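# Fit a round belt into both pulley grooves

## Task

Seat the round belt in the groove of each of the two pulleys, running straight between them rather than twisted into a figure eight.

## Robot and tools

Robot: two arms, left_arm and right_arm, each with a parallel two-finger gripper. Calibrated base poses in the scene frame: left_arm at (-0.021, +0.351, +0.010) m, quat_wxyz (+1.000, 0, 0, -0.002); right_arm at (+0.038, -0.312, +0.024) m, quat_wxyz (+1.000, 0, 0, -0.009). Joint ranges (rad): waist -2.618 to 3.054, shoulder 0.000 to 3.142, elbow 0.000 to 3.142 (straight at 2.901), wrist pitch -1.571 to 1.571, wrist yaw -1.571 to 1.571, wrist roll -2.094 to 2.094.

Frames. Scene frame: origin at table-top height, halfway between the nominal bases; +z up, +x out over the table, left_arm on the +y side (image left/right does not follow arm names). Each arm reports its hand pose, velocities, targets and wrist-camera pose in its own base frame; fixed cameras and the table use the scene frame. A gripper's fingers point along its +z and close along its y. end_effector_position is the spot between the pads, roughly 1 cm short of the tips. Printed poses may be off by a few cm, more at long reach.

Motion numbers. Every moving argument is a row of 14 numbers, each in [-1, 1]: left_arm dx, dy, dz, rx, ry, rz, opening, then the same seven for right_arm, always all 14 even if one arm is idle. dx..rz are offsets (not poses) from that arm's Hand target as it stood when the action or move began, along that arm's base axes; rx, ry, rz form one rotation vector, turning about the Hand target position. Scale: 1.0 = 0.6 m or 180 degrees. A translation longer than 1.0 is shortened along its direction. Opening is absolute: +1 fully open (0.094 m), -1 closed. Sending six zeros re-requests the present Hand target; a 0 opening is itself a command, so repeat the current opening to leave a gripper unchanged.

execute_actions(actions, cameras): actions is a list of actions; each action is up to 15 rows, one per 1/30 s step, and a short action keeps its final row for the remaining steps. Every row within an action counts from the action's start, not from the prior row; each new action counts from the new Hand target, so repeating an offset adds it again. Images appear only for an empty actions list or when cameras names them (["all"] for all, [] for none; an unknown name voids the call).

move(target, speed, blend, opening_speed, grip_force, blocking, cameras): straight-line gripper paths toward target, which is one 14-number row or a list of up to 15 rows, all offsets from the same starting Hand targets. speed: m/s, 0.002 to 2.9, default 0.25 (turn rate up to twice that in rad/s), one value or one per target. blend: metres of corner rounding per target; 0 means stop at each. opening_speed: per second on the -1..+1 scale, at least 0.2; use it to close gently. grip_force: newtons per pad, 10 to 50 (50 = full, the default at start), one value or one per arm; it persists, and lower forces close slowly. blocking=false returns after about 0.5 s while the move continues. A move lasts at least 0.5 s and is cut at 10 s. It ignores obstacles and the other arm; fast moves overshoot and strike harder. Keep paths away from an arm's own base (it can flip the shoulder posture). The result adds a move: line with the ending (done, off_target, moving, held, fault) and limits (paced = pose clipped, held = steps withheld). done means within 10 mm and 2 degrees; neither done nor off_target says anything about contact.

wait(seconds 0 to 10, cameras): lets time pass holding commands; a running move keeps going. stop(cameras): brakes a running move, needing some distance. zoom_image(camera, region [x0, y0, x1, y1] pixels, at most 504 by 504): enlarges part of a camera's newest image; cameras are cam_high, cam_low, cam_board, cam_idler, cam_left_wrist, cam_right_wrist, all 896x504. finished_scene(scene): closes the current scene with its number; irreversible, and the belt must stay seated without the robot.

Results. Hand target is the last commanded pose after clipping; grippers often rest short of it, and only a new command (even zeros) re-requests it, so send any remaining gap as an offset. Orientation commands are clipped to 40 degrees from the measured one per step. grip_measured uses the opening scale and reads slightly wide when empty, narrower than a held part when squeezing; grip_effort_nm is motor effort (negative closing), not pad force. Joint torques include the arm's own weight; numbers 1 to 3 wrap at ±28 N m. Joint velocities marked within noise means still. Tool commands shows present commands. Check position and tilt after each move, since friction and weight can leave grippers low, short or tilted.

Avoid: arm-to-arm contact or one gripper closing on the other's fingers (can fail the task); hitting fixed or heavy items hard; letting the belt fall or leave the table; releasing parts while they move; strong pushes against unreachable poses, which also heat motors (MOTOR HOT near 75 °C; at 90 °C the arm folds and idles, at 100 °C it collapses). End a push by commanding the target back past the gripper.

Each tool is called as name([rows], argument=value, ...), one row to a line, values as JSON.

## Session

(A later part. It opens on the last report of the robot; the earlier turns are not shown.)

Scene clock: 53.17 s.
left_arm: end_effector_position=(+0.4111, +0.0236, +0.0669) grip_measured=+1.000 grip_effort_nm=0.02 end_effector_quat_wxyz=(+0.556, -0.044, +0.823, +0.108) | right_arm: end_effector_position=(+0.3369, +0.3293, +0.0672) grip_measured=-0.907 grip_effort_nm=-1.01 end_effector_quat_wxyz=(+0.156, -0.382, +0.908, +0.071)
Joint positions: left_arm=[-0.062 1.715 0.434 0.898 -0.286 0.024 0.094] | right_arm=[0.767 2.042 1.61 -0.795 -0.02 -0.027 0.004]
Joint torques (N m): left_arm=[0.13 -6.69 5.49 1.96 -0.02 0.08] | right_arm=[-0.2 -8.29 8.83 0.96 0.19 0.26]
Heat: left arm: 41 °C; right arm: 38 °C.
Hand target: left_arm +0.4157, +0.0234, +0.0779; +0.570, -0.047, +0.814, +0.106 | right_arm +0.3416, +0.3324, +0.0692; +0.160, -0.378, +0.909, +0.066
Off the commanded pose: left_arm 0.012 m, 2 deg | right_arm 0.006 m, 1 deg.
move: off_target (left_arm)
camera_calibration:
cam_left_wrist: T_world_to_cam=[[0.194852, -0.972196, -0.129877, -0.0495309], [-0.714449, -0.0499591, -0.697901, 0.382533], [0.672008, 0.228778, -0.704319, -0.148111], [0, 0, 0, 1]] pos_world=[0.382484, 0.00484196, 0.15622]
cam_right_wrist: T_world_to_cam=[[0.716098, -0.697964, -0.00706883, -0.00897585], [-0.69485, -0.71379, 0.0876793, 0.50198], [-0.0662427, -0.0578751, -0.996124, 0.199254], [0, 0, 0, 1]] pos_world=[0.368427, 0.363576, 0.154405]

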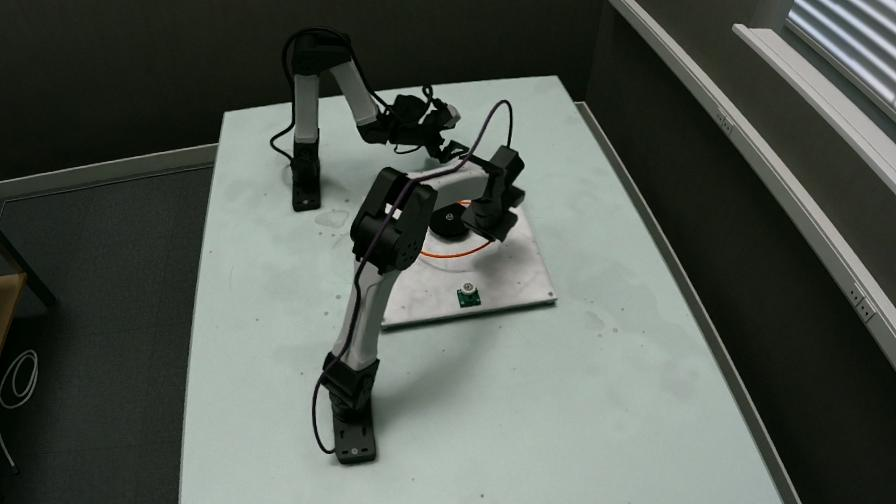

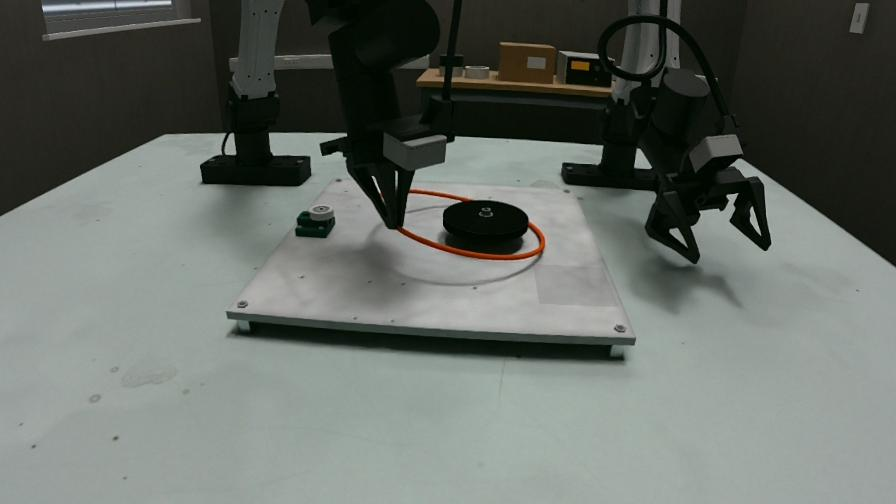

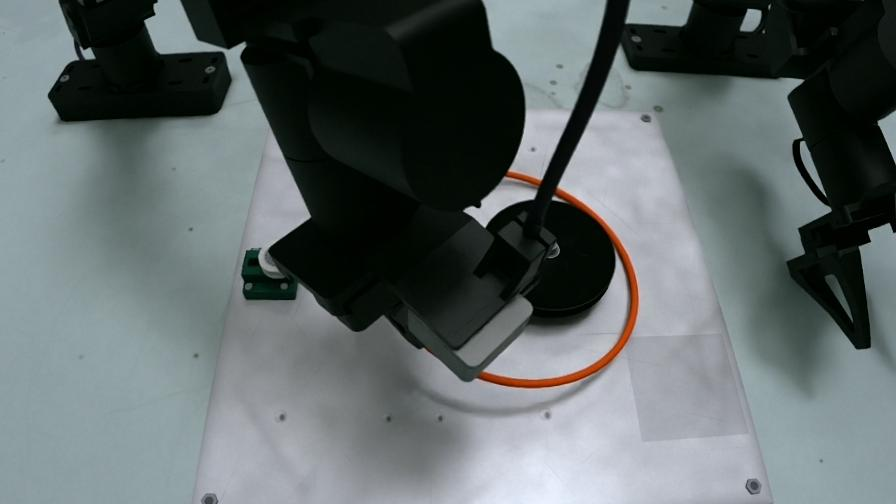

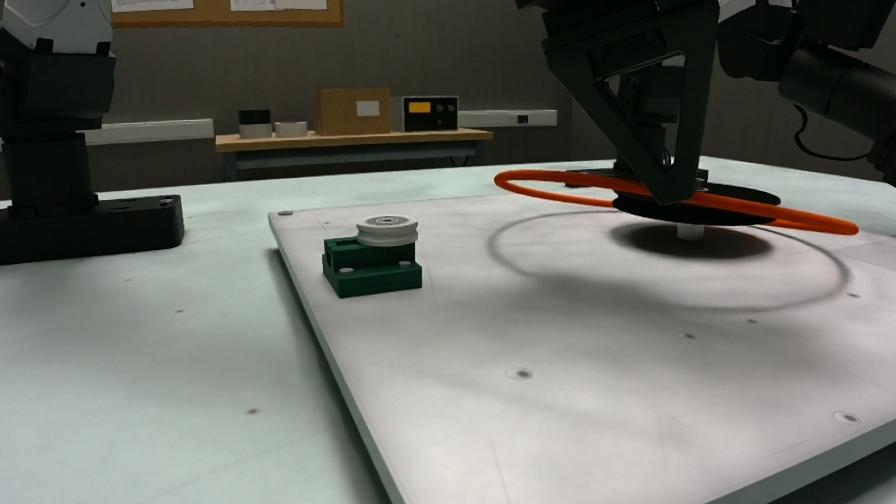

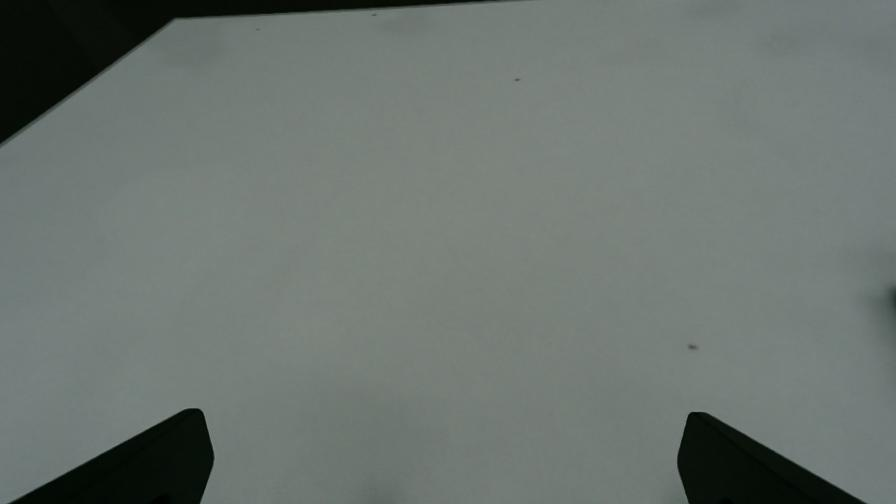

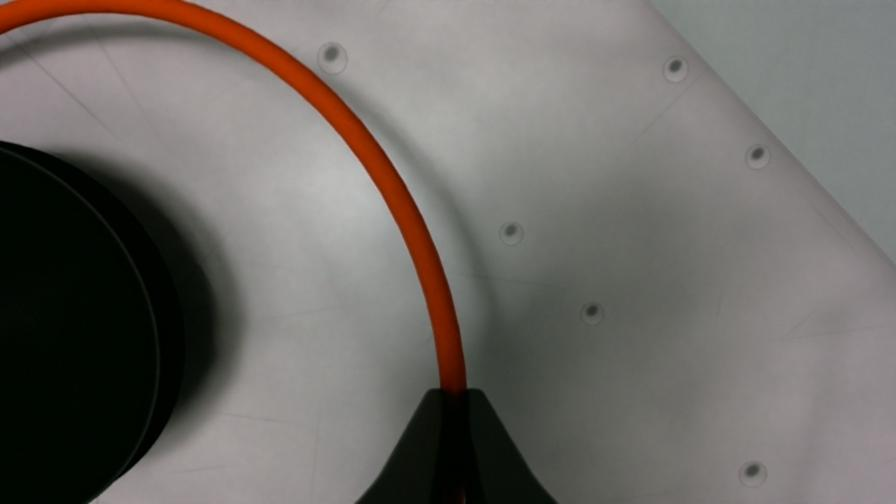

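move([
  [0,0,0,0,0,0,1,0,0,0.018,0,0,0,-0.95],
  [0,0,0,0,0,0,1,-0.008,-0.06,0.018,0,0,0,-0.95],
], speed=0.1, cameras=["cam_low","cam_idler","cam_board","cam_right_wrist"])

zoom_image(camera="cam_low", region=[380, 170, 570, 280])

zoom_image(camera="cam_idler", region=[480, 130, 870, 290])

Scene clock: 56.67 s.
left_arm: end_effector_position=(+0.4111, +0.0236, +0.0669) grip_measured=+1.000 grip_effort_nm=0.02 end_effector_quat_wxyz=(+0.556, -0.044, +0.823, +0.108) | right_arm: end_effector_position=(+0.3363, +0.2954, +0.0697) grip_measured=-0.907 grip_effort_nm=-1.01 end_effector_quat_wxyz=(+0.145, -0.375, +0.914, +0.059)
Joint positions: left_arm=[-0.062 1.715 0.434 0.898 -0.286 0.024 0.094] | right_arm=[0.713 1.976 1.534 -0.815 -0.02 -0.064 0.004]
Joint torques (N m): left_arm=[0.12 -6.69 5.5 1.96 -0.02 0.09] | right_arm=[-0.31 -11.52 5.46 1.13 -0.06 0.02]
Heat: left arm: 41 °C; right arm: 38 °C.
Hand target: left_arm +0.4157, +0.0234, +0.0779; +0.570, -0.047, +0.814, +0.106 | right_arm +0.3369, +0.2964, +0.0800; +0.160, -0.378, +0.909, +0.066
Off the commanded pose: left_arm 0.012 m, 2 deg | right_arm 0.010 m, 2 deg.
move: off_target (left_arm)
camera_calibration:
cam_right_wrist: T_world_to_cam=[[0.703018, -0.711162, 0.00378732, -0.0246304], [-0.706553, -0.697835, 0.117509, 0.474346], [-0.080925, -0.0852869, -0.993065, 0.212599], [0, 0, 0, 1]] pos_world=[0.369671, 0.331631, 0.155478]
Images, in order (width x height): cam_low 896x504, cam_board 896x504, cam_idler 896x504, cam_right_wrist 896x504.

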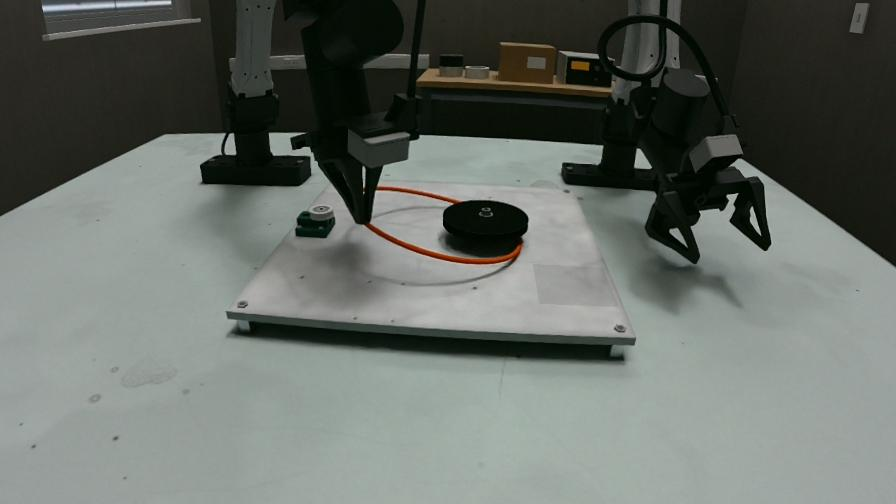

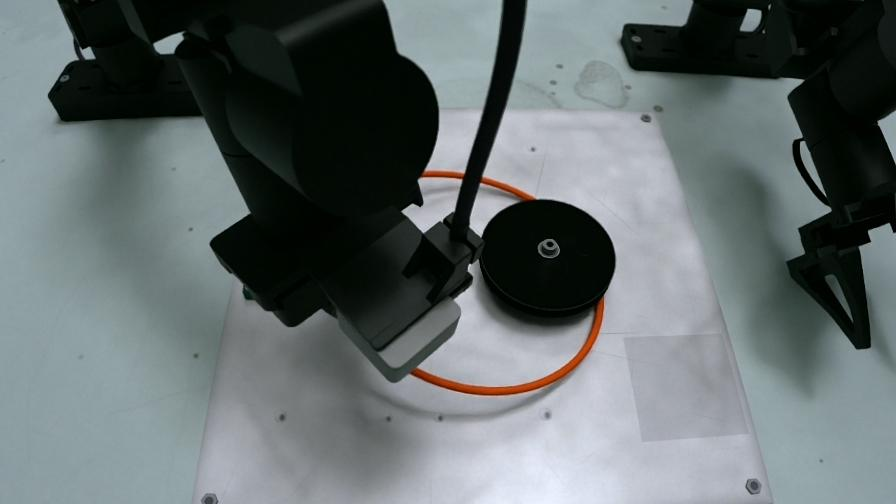

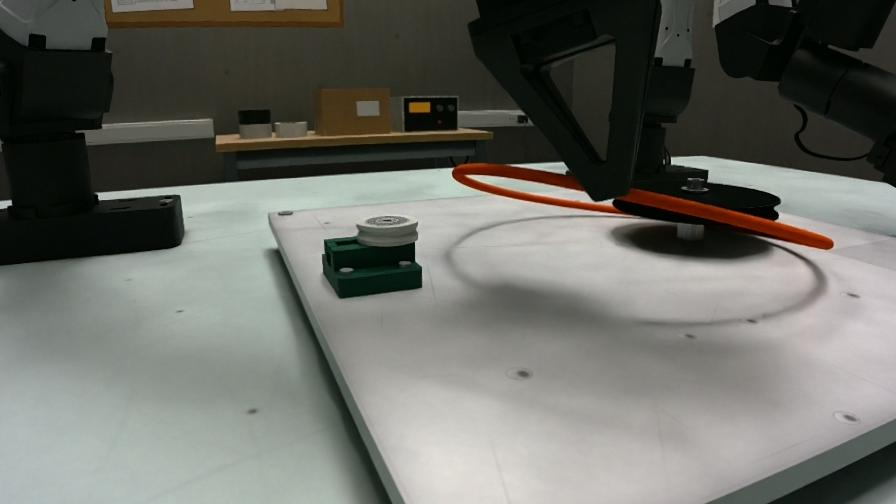

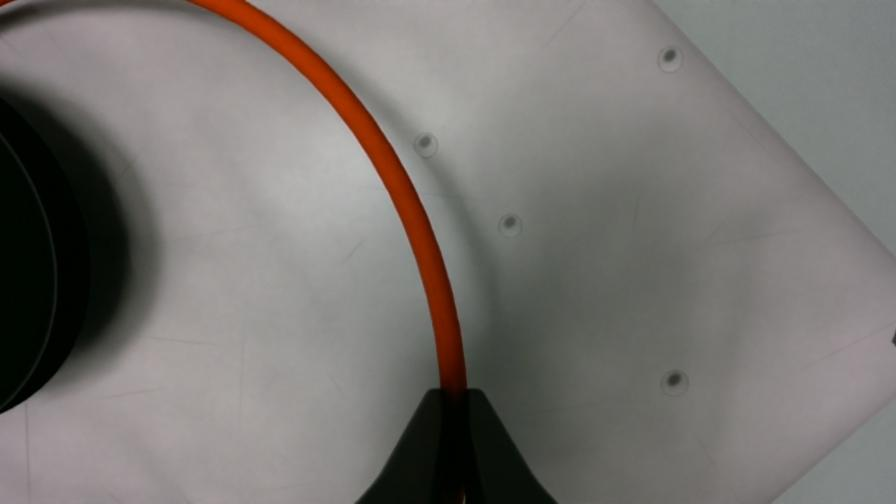

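Scaled by 2.653 from the camera's 896x504 image, which has a finer 1280x720 frame.

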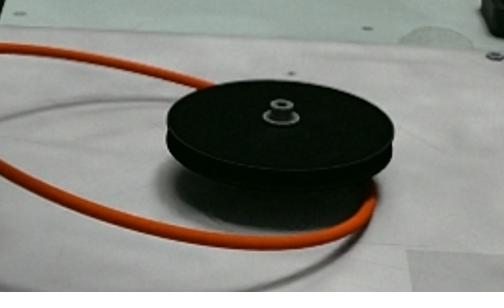

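Scaled by 1.292 from the camera's 896x504 image, which has a finer 1280x720 frame.

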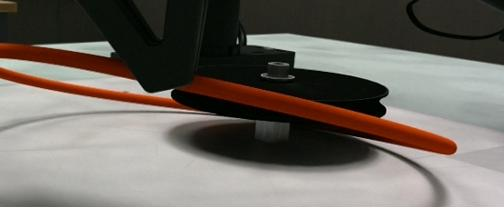

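move([
  [0,0,0,0,0,0,1,0.008,0.06,0.0,0,0,0,-0.95],
  [0,0,0,0,0,0,1,0.008,0.07,-0.01,0.06,0,0,-0.95],
], speed=0.1, cameras=["cam_low","cam_idler","cam_board"])

zoom_image(camera="cam_low", region=[380, 170, 570, 280])

zoom_image(camera="cam_idler", region=[480, 130, 870, 290])

Scene clock: 60.53 s.
left_arm: end_effector_position=(+0.4111, +0.0236, +0.0669) grip_measured=+1.000 grip_effort_nm=0.02 end_effector_quat_wxyz=(+0.556, -0.044, +0.823, +0.108) | right_arm: end_effector_position=(+0.3404, +0.3375, +0.0606) grip_measured=-0.907 grip_effort_nm=-1.01 end_effector_quat_wxyz=(+0.180, -0.367, +0.902, +0.137)
Joint positions: left_arm=[-0.062 1.715 0.434 0.898 -0.286 0.024 0.094] | right_arm=[0.733 2.007 1.489 -0.615 -0.132 -0.01 0.004]
Joint torques (N m): left_arm=[0.13 -6.68 5.5 1.96 -0.02 0.09] | right_arm=[-0.92 -12.16 5.35 1.44 -0.25 0.16]
Heat: left arm: 42 °C; right arm: 38 °C.
Hand target: left_arm +0.4157, +0.0234, +0.0779; +0.570, -0.047, +0.814, +0.106 | right_arm +0.3416, +0.3385, +0.0741; +0.195, -0.361, +0.899, +0.152
Off the commanded pose: left_arm 0.012 m, 2 deg | right_arm 0.014 m, 2 deg.
move: off_target (left_arm, right_arm)
Images, in order (width x height): cam_low 896x504, cam_board 896x504, cam_idler 896x504.

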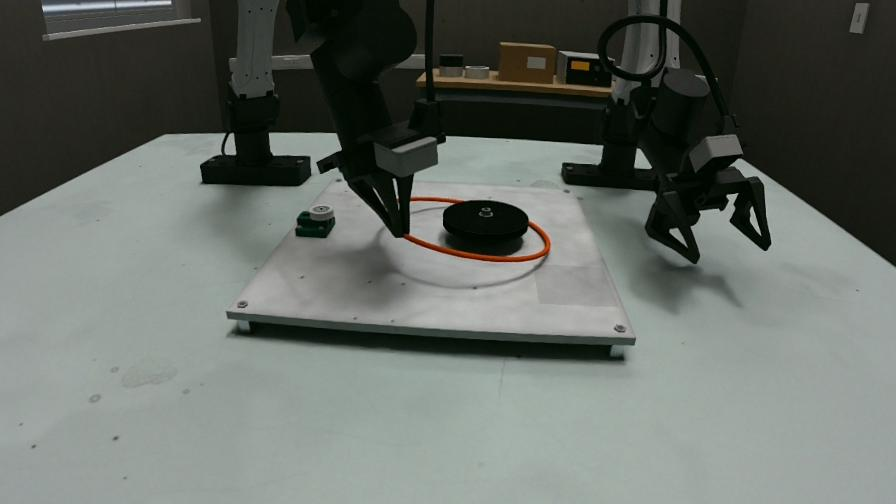

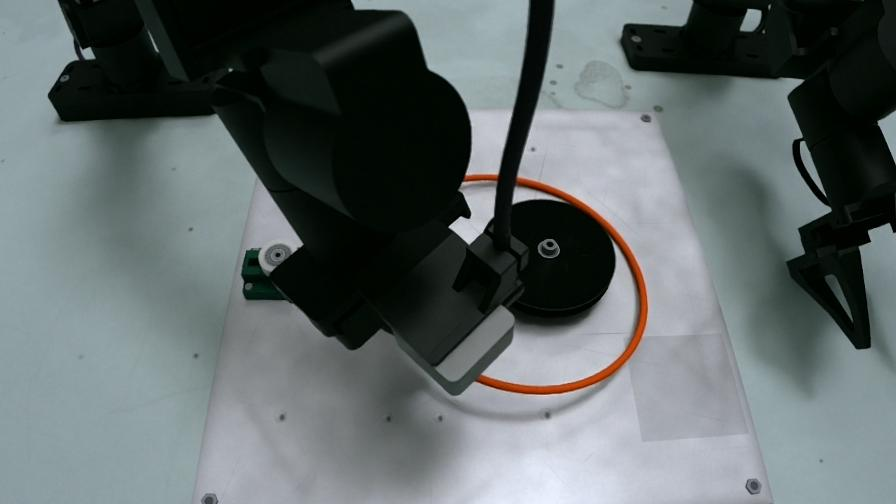

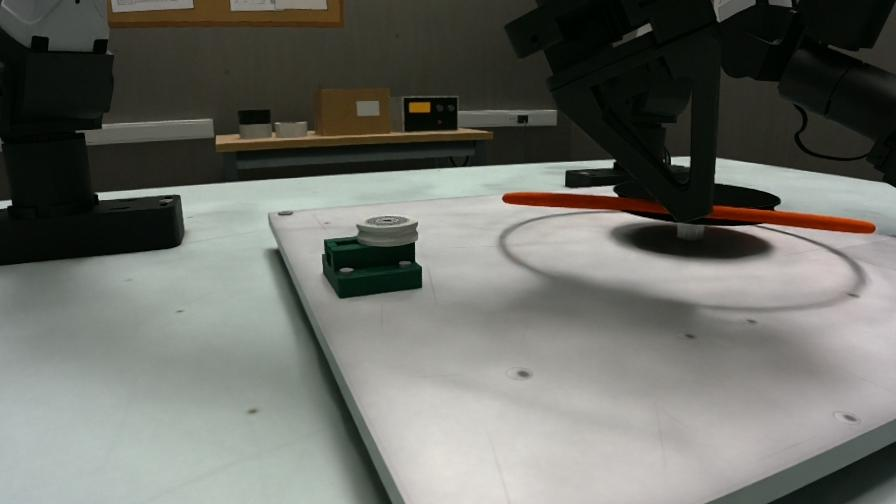

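Scaled by 2.653 from the camera's 896x504 image, which has a finer 1280x720 frame.

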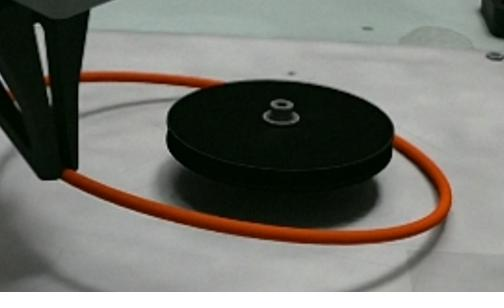

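Scaled by 1.292 from the camera's 896x504 image, which has a finer 1280x720 frame.

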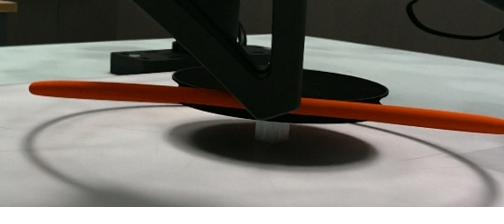

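move([
  [0,0,0,0,0,0,1,0,0,0.015,0.02,0,0,-0.95],
  [0,0,0,0,0,0,1,-0.008,-0.07,0.015,0.02,0,0,-0.95],
], speed=0.1, cameras=["cam_low","cam_idler","cam_board"])

zoom_image(camera="cam_low", region=[380, 170, 570, 280])

zoom_image(camera="cam_idler", region=[480, 130, 870, 290])

Scene clock: 63.47 s.
left_arm: end_effector_position=(+0.4111, +0.0236, +0.0669) grip_measured=+1.000 grip_effort_nm=0.02 end_effector_quat_wxyz=(+0.556, -0.044, +0.823, +0.108) | right_arm: end_effector_position=(+0.3376, +0.2943, +0.0726) grip_measured=-0.907 grip_effort_nm=-1.01 end_effector_quat_wxyz=(+0.192, -0.350, +0.901, +0.168)
Joint positions: left_arm=[-0.062 1.715 0.434 0.898 -0.286 0.024 0.094] | right_arm=[0.632 1.86 1.311 -0.551 -0.219 -0.056 0.004]
Joint torques (N m): left_arm=[0.13 -6.69 5.5 1.96 -0.02 0.08] | right_arm=[-0.39 -10.61 5.42 1.49 -0.27 -0.02]
Heat: left arm: 42 °C; right arm: 39 °C.
Hand target: left_arm +0.4157, +0.0234, +0.0779; +0.570, -0.047, +0.814, +0.106 | right_arm +0.3369, +0.2965, +0.0832; +0.206, -0.355, +0.894, +0.180
Off the commanded pose: left_arm 0.012 m, 2 deg | right_arm 0.011 m, 2 deg.
move: off_target (left_arm, right_arm)
Images, in order (width x height): cam_low 896x504, cam_board 896x504, cam_idler 896x504.

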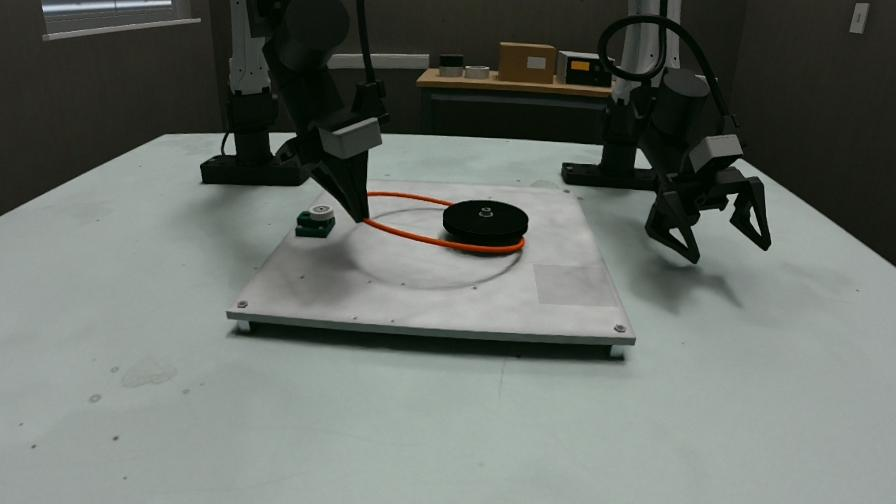

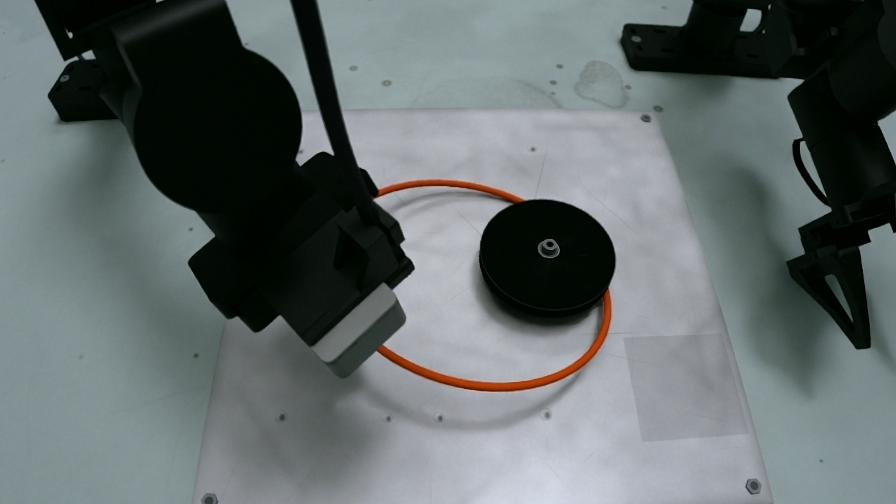

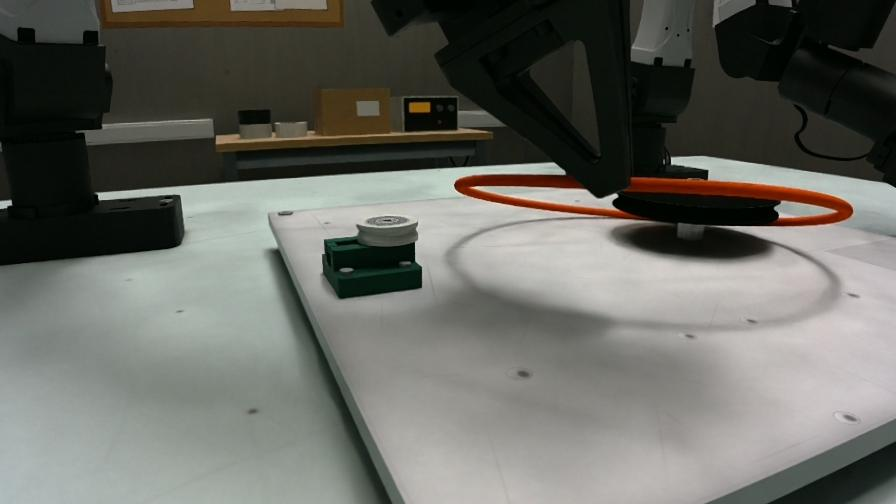

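Scaled by 2.653 from the camera's 896x504 image, which has a finer 1280x720 frame.

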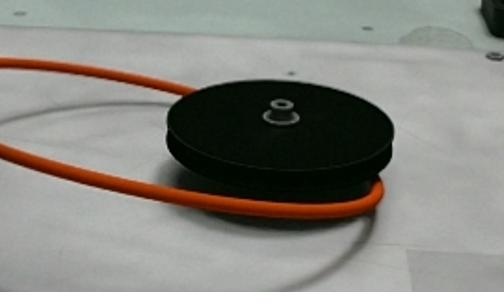

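Scaled by 1.292 from the camera's 896x504 image, which has a finer 1280x720 frame.

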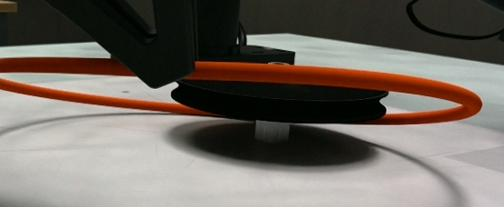

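move([
  [0,0,0,0,0,0,1,0.008,0.075,0,0,0,0,-0.95],
  [0,0,0,0,0,0,1,0.008,0.075,-0.006,0,0.04,0,-0.95],
  [0,0,0,0,0,0,1,0.008,0.015,-0.006,0,0.04,0,-0.95],
], speed=0.1, blend=[0.01,0.01,0], cameras=["cam_low","cam_idler","cam_board"])

zoom_image(camera="cam_low", region=[380, 170, 570, 280])

zoom_image(camera="cam_idler", region=[480, 130, 870, 290])

Scene clock: 66.60 s.
left_arm: end_effector_position=(+0.4111, +0.0236, +0.0669) grip_measured=+1.000 grip_effort_nm=0.02 end_effector_quat_wxyz=(+0.556, -0.044, +0.823, +0.108) | right_arm: end_effector_position=(+0.3456, +0.3050, +0.0679) grip_measured=-0.907 grip_effort_nm=-1.01 end_effector_quat_wxyz=(+0.143, -0.338, +0.911, +0.191)
Joint positions: left_arm=[-0.062 1.715 0.434 0.898 -0.286 0.024 0.094] | right_arm=[0.614 1.974 1.47 -0.678 -0.293 -0.038 0.004]
Joint torques (N m): left_arm=[0.13 -6.69 5.5 1.96 -0.02 0.09] | right_arm=[-0.27 -11.75 5.48 1.1 -0.33 0.02]
Heat: left arm: 42 °C; right arm: 40 °C.
Hand target: left_arm +0.4157, +0.0234, +0.0779; +0.570, -0.047, +0.814, +0.106 | right_arm +0.3416, +0.3054, +0.0794; +0.149, -0.343, +0.905, +0.202
Off the commanded pose: left_arm 0.012 m, 2 deg | right_arm 0.012 m, 2 deg.
move: off_target (left_arm, right_arm)
Images, in order (width x height): cam_low 896x504, cam_board 896x504, cam_idler 896x504.

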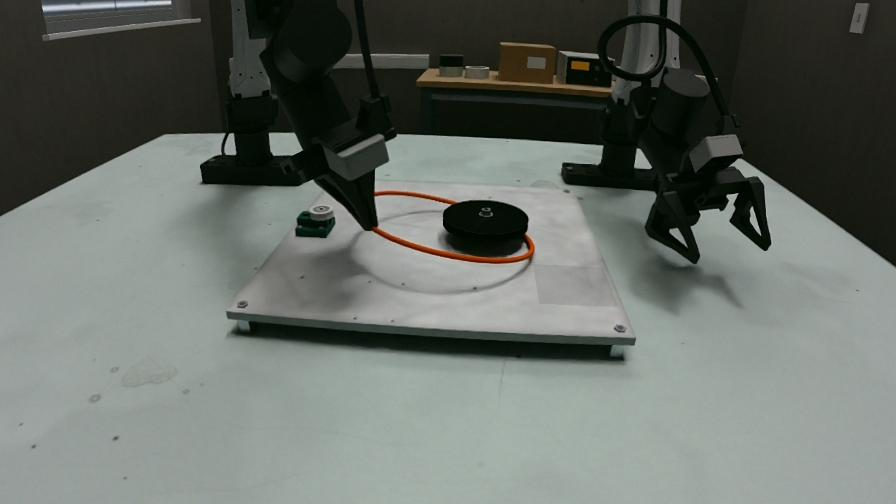

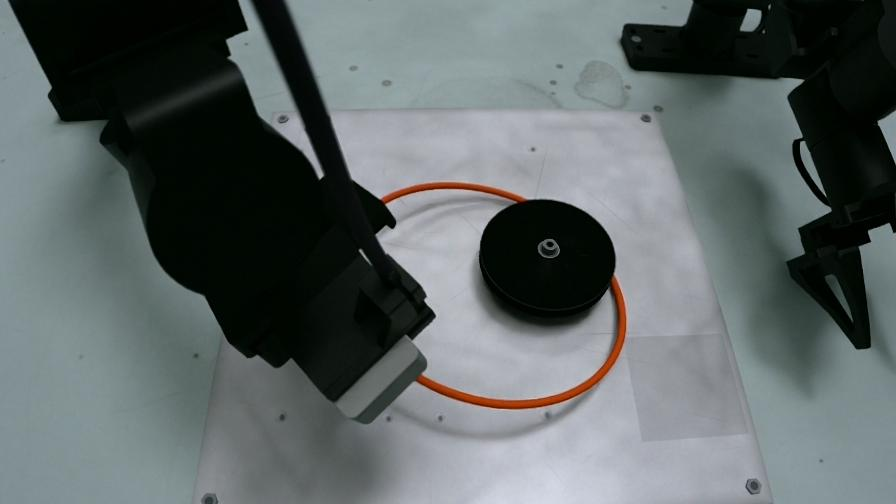

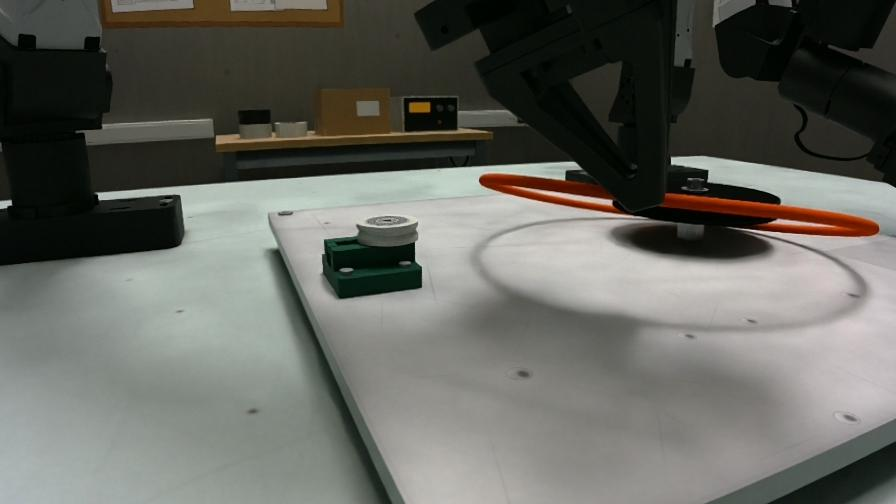

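Scaled by 2.653 from the camera's 896x504 image, which has a finer 1280x720 frame.

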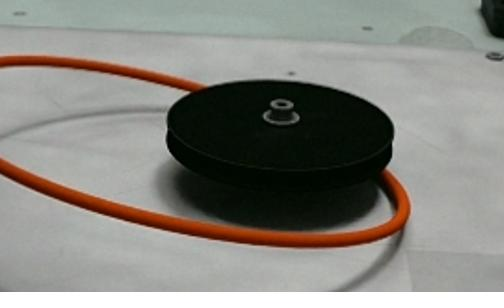

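Scaled by 1.292 from the camera's 896x504 image, which has a finer 1280x720 frame.

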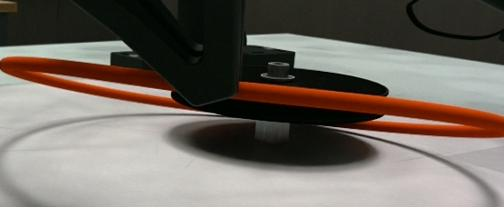

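move([
  [0,0,0,0,0,0,1,0.0,0.04,0,0,0,0,-0.95],
  [0,0,0,0,0,0,1,0.0,0.04,0.006,0.045,0.01,0,-0.95],
  [0,0,0,0,0,0,1,-0.005,-0.01,0.006,0.045,0.01,0,-0.95],
], speed=0.1, blend=[0.01,0.01,0], cameras=["cam_low","cam_idler","cam_board"])

zoom_image(camera="cam_low", region=[380, 170, 570, 280])

zoom_image(camera="cam_idler", region=[480, 130, 870, 290])

Scene clock: 69.83 s.
left_arm: end_effector_position=(+0.4111, +0.0236, +0.0669) grip_measured=+1.000 grip_effort_nm=0.02 end_effector_quat_wxyz=(+0.556, -0.044, +0.823, +0.108) | right_arm: end_effector_position=(+0.3399, +0.2972, +0.0719) grip_measured=-0.907 grip_effort_nm=-1.01 end_effector_quat_wxyz=(+0.145, -0.321, +0.899, +0.259)
Joint positions: left_arm=[-0.062 1.715 0.434 0.898 -0.286 0.024 0.094] | right_arm=[0.554 1.919 1.36 -0.585 -0.44 -0.036 0.004]
Joint torques (N m): left_arm=[0.12 -6.69 5.5 1.96 -0.02 0.09] | right_arm=[-0.44 -11 5.16 1.34 -0.46 -0.04]
Heat: left arm: 42 °C; right arm: 40 °C.
Hand target: left_arm +0.4157, +0.0234, +0.0779; +0.570, -0.047, +0.814, +0.106 | right_arm +0.3387, +0.2994, +0.0831; +0.159, -0.328, +0.891, +0.271
Off the commanded pose: left_arm 0.012 m, 2 deg | right_arm 0.011 m, 2 deg.
move: off_target (left_arm, right_arm)
Images, in order (width x height): cam_low 896x504, cam_board 896x504, cam_idler 896x504.

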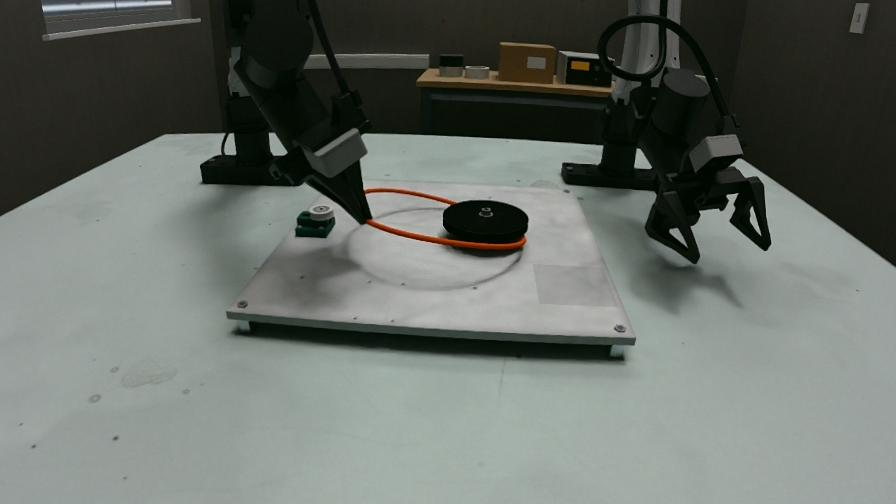

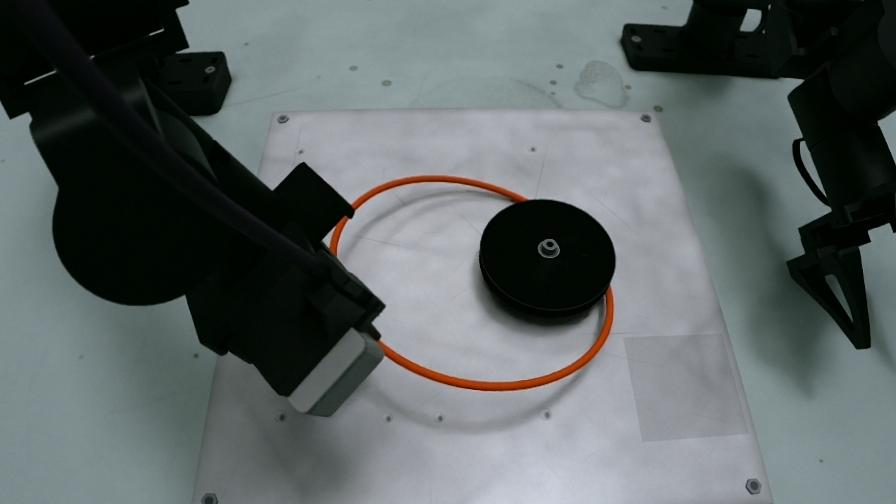

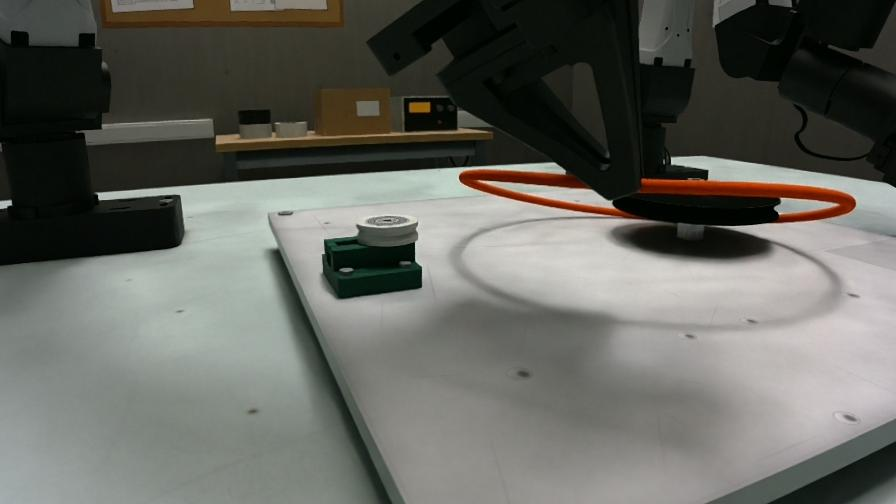

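Scaled by 2.653 from the camera's 896x504 image, which has a finer 1280x720 frame.

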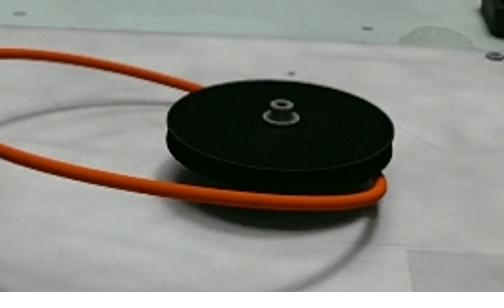

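Scaled by 1.292 from the camera's 896x504 image, which has a finer 1280x720 frame.

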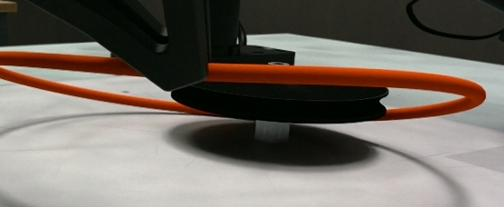

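move([
  [0,0,0,0,0,0,1,0.0,0.045,0.004,0,0,0,-0.95],
  [0,0,0,0,0,0,1,0.0,0.05,0.008,0.025,0.02,0,-0.95],
  [0,0,0,0,0,0,1,0,-0.02,0.008,0.025,0.02,0,-0.95],
], speed=0.1, blend=[0.01,0.01,0], cameras=["cam_low","cam_idler","cam_board"])

zoom_image(camera="cam_low", region=[380, 170, 570, 280])

zoom_image(camera="cam_idler", region=[480, 130, 870, 290])

Scene clock: 72.77 s.
left_arm: end_effector_position=(+0.4111, +0.0236, +0.0669) grip_measured=+1.000 grip_effort_nm=0.02 end_effector_quat_wxyz=(+0.556, -0.044, +0.823, +0.108) | right_arm: end_effector_position=(+0.3430, +0.2872, +0.0768) grip_measured=-0.907 grip_effort_nm=-1.01 end_effector_quat_wxyz=(+0.137, -0.307, +0.891, +0.306)
Joint positions: left_arm=[-0.062 1.715 0.434 0.898 -0.286 0.024 0.094] | right_arm=[0.49 1.915 1.34 -0.576 -0.557 -0.051 0.004]
Joint torques (N m): left_arm=[0.13 -6.69 5.5 1.96 -0.01 0.09] | right_arm=[-0.32 -11.23 5.65 1.15 -0.49 0]
Heat: left arm: 43 °C; right arm: 40 °C.
Hand target: left_arm +0.4157, +0.0234, +0.0779; +0.570, -0.047, +0.814, +0.106 | right_arm +0.3386, +0.2874, +0.0878; +0.144, -0.313, +0.884, +0.316
Off the commanded pose: left_arm 0.012 m, 2 deg | right_arm 0.012 m, 2 deg.
move: off_target (left_arm, right_arm)
Images, in order (width x height): cam_low 896x504, cam_board 896x504, cam_idler 896x504.

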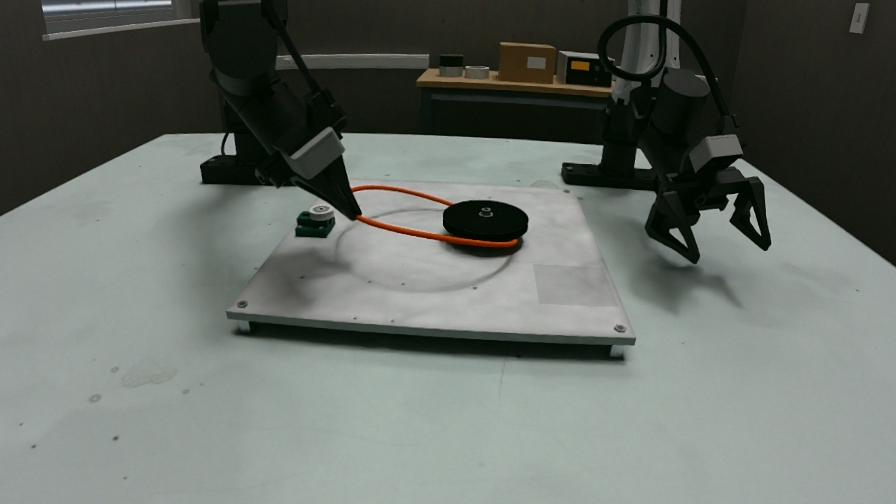

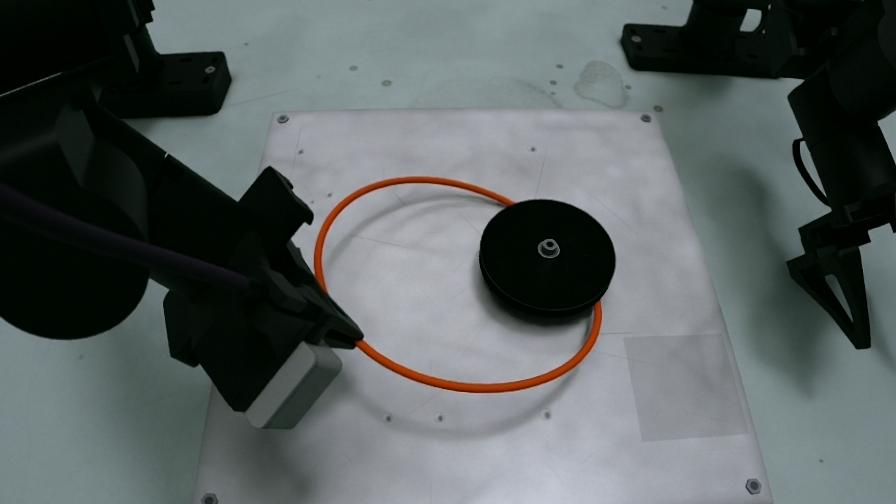

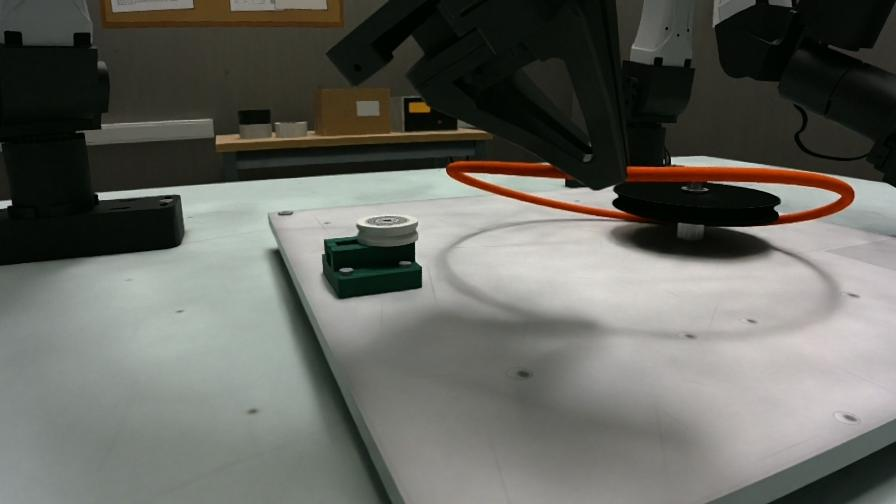

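Scaled by 2.653 from the camera's 896x504 image, which has a finer 1280x720 frame.

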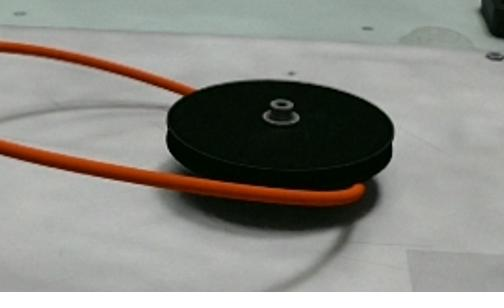

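Scaled by 1.292 from the camera's 896x504 image, which has a finer 1280x720 frame.

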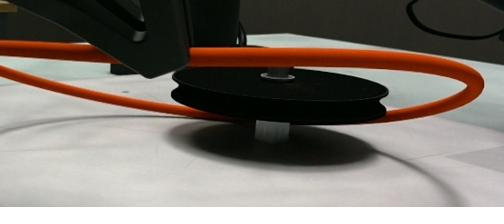

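move([
  [0,0,0,0,0,0,1,0.0,0.08,0.0,0,0,0,-0.95],
  [0,0,0,0,0,0,1,0.0,0.09,-0.015,0,0.06,0,-0.95],
], speed=0.1, blend=[0.01,0], cameras=["cam_low","cam_idler","cam_board"])

zoom_image(camera="cam_low", region=[380, 170, 570, 280])

zoom_image(camera="cam_idler", region=[480, 130, 896, 290])

Scene clock: 76.10 s.
left_arm: end_effector_position=(+0.4111, +0.0236, +0.0669) grip_measured=+1.000 grip_effort_nm=0.02 end_effector_quat_wxyz=(+0.556, -0.044, +0.823, +0.108) | right_arm: end_effector_position=(+0.3338, +0.3385, +0.0753) grip_measured=-0.907 grip_effort_nm=-1.01 end_effector_quat_wxyz=(+0.062, -0.286, +0.896, +0.335)
Joint positions: left_arm=[-0.062 1.715 0.434 0.898 -0.286 0.024 0.094] | right_arm=[0.58 2.074 1.568 -0.715 -0.613 0.073 0.004]
Joint torques (N m): left_arm=[0.13 -6.71 5.49 1.96 -0.02 0.08] | right_arm=[-0.91 -8.36 8.68 0.94 -0.54 0.15]
Heat: left arm: 43 °C; right arm: 41 °C.
Hand target: left_arm +0.4157, +0.0234, +0.0779; +0.570, -0.047, +0.814, +0.106 | right_arm +0.3387, +0.3414, +0.0789; +0.060, -0.282, +0.894, +0.344
Off the commanded pose: left_arm 0.012 m, 2 deg | right_arm 0.007 m, 1 deg.
move: off_target (left_arm)
Images, in order (width x height): cam_low 896x504, cam_board 896x504, cam_idler 896x504.

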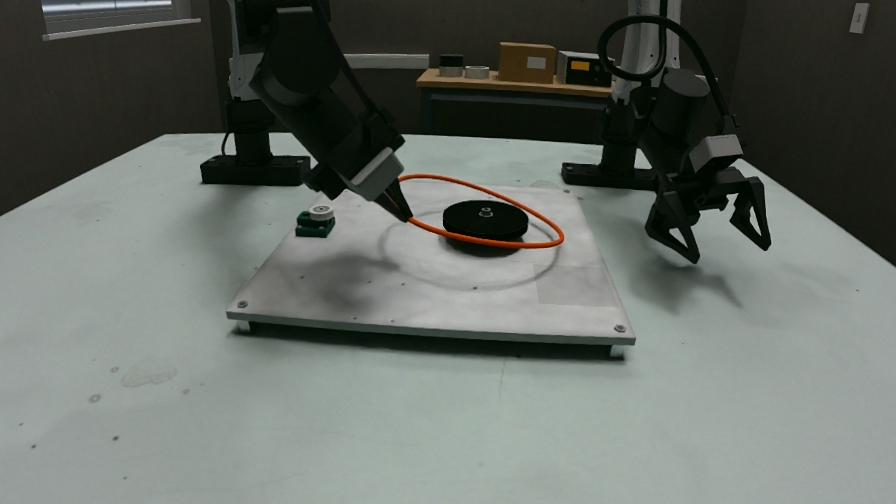

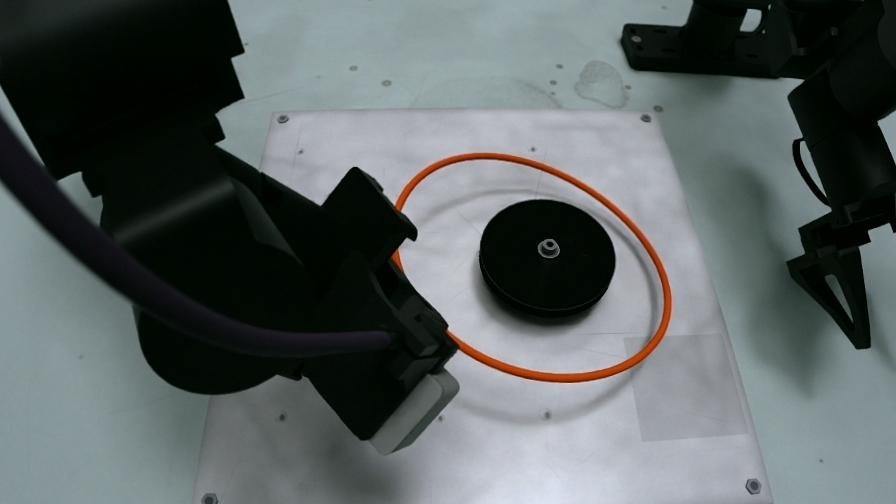

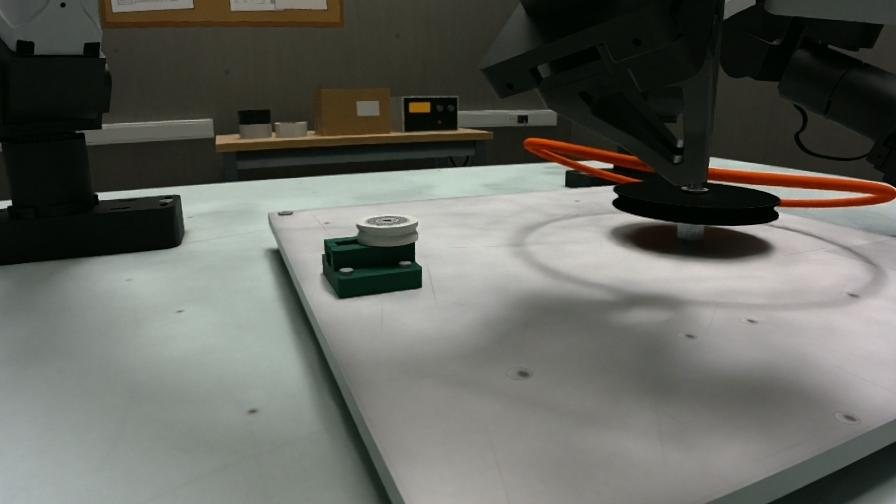

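Scaled by 2.653 from the camera's 896x504 image, which has a finer 1280x720 frame.

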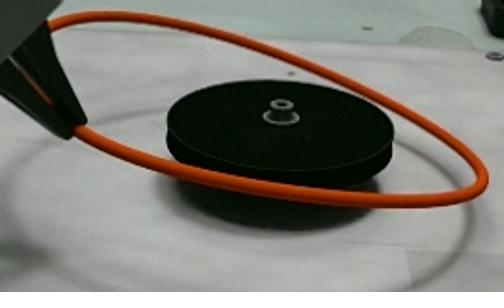

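Scaled by 1.212 from the camera's 896x504 image, which has a finer 1280x720 frame.

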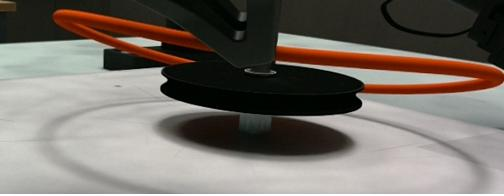

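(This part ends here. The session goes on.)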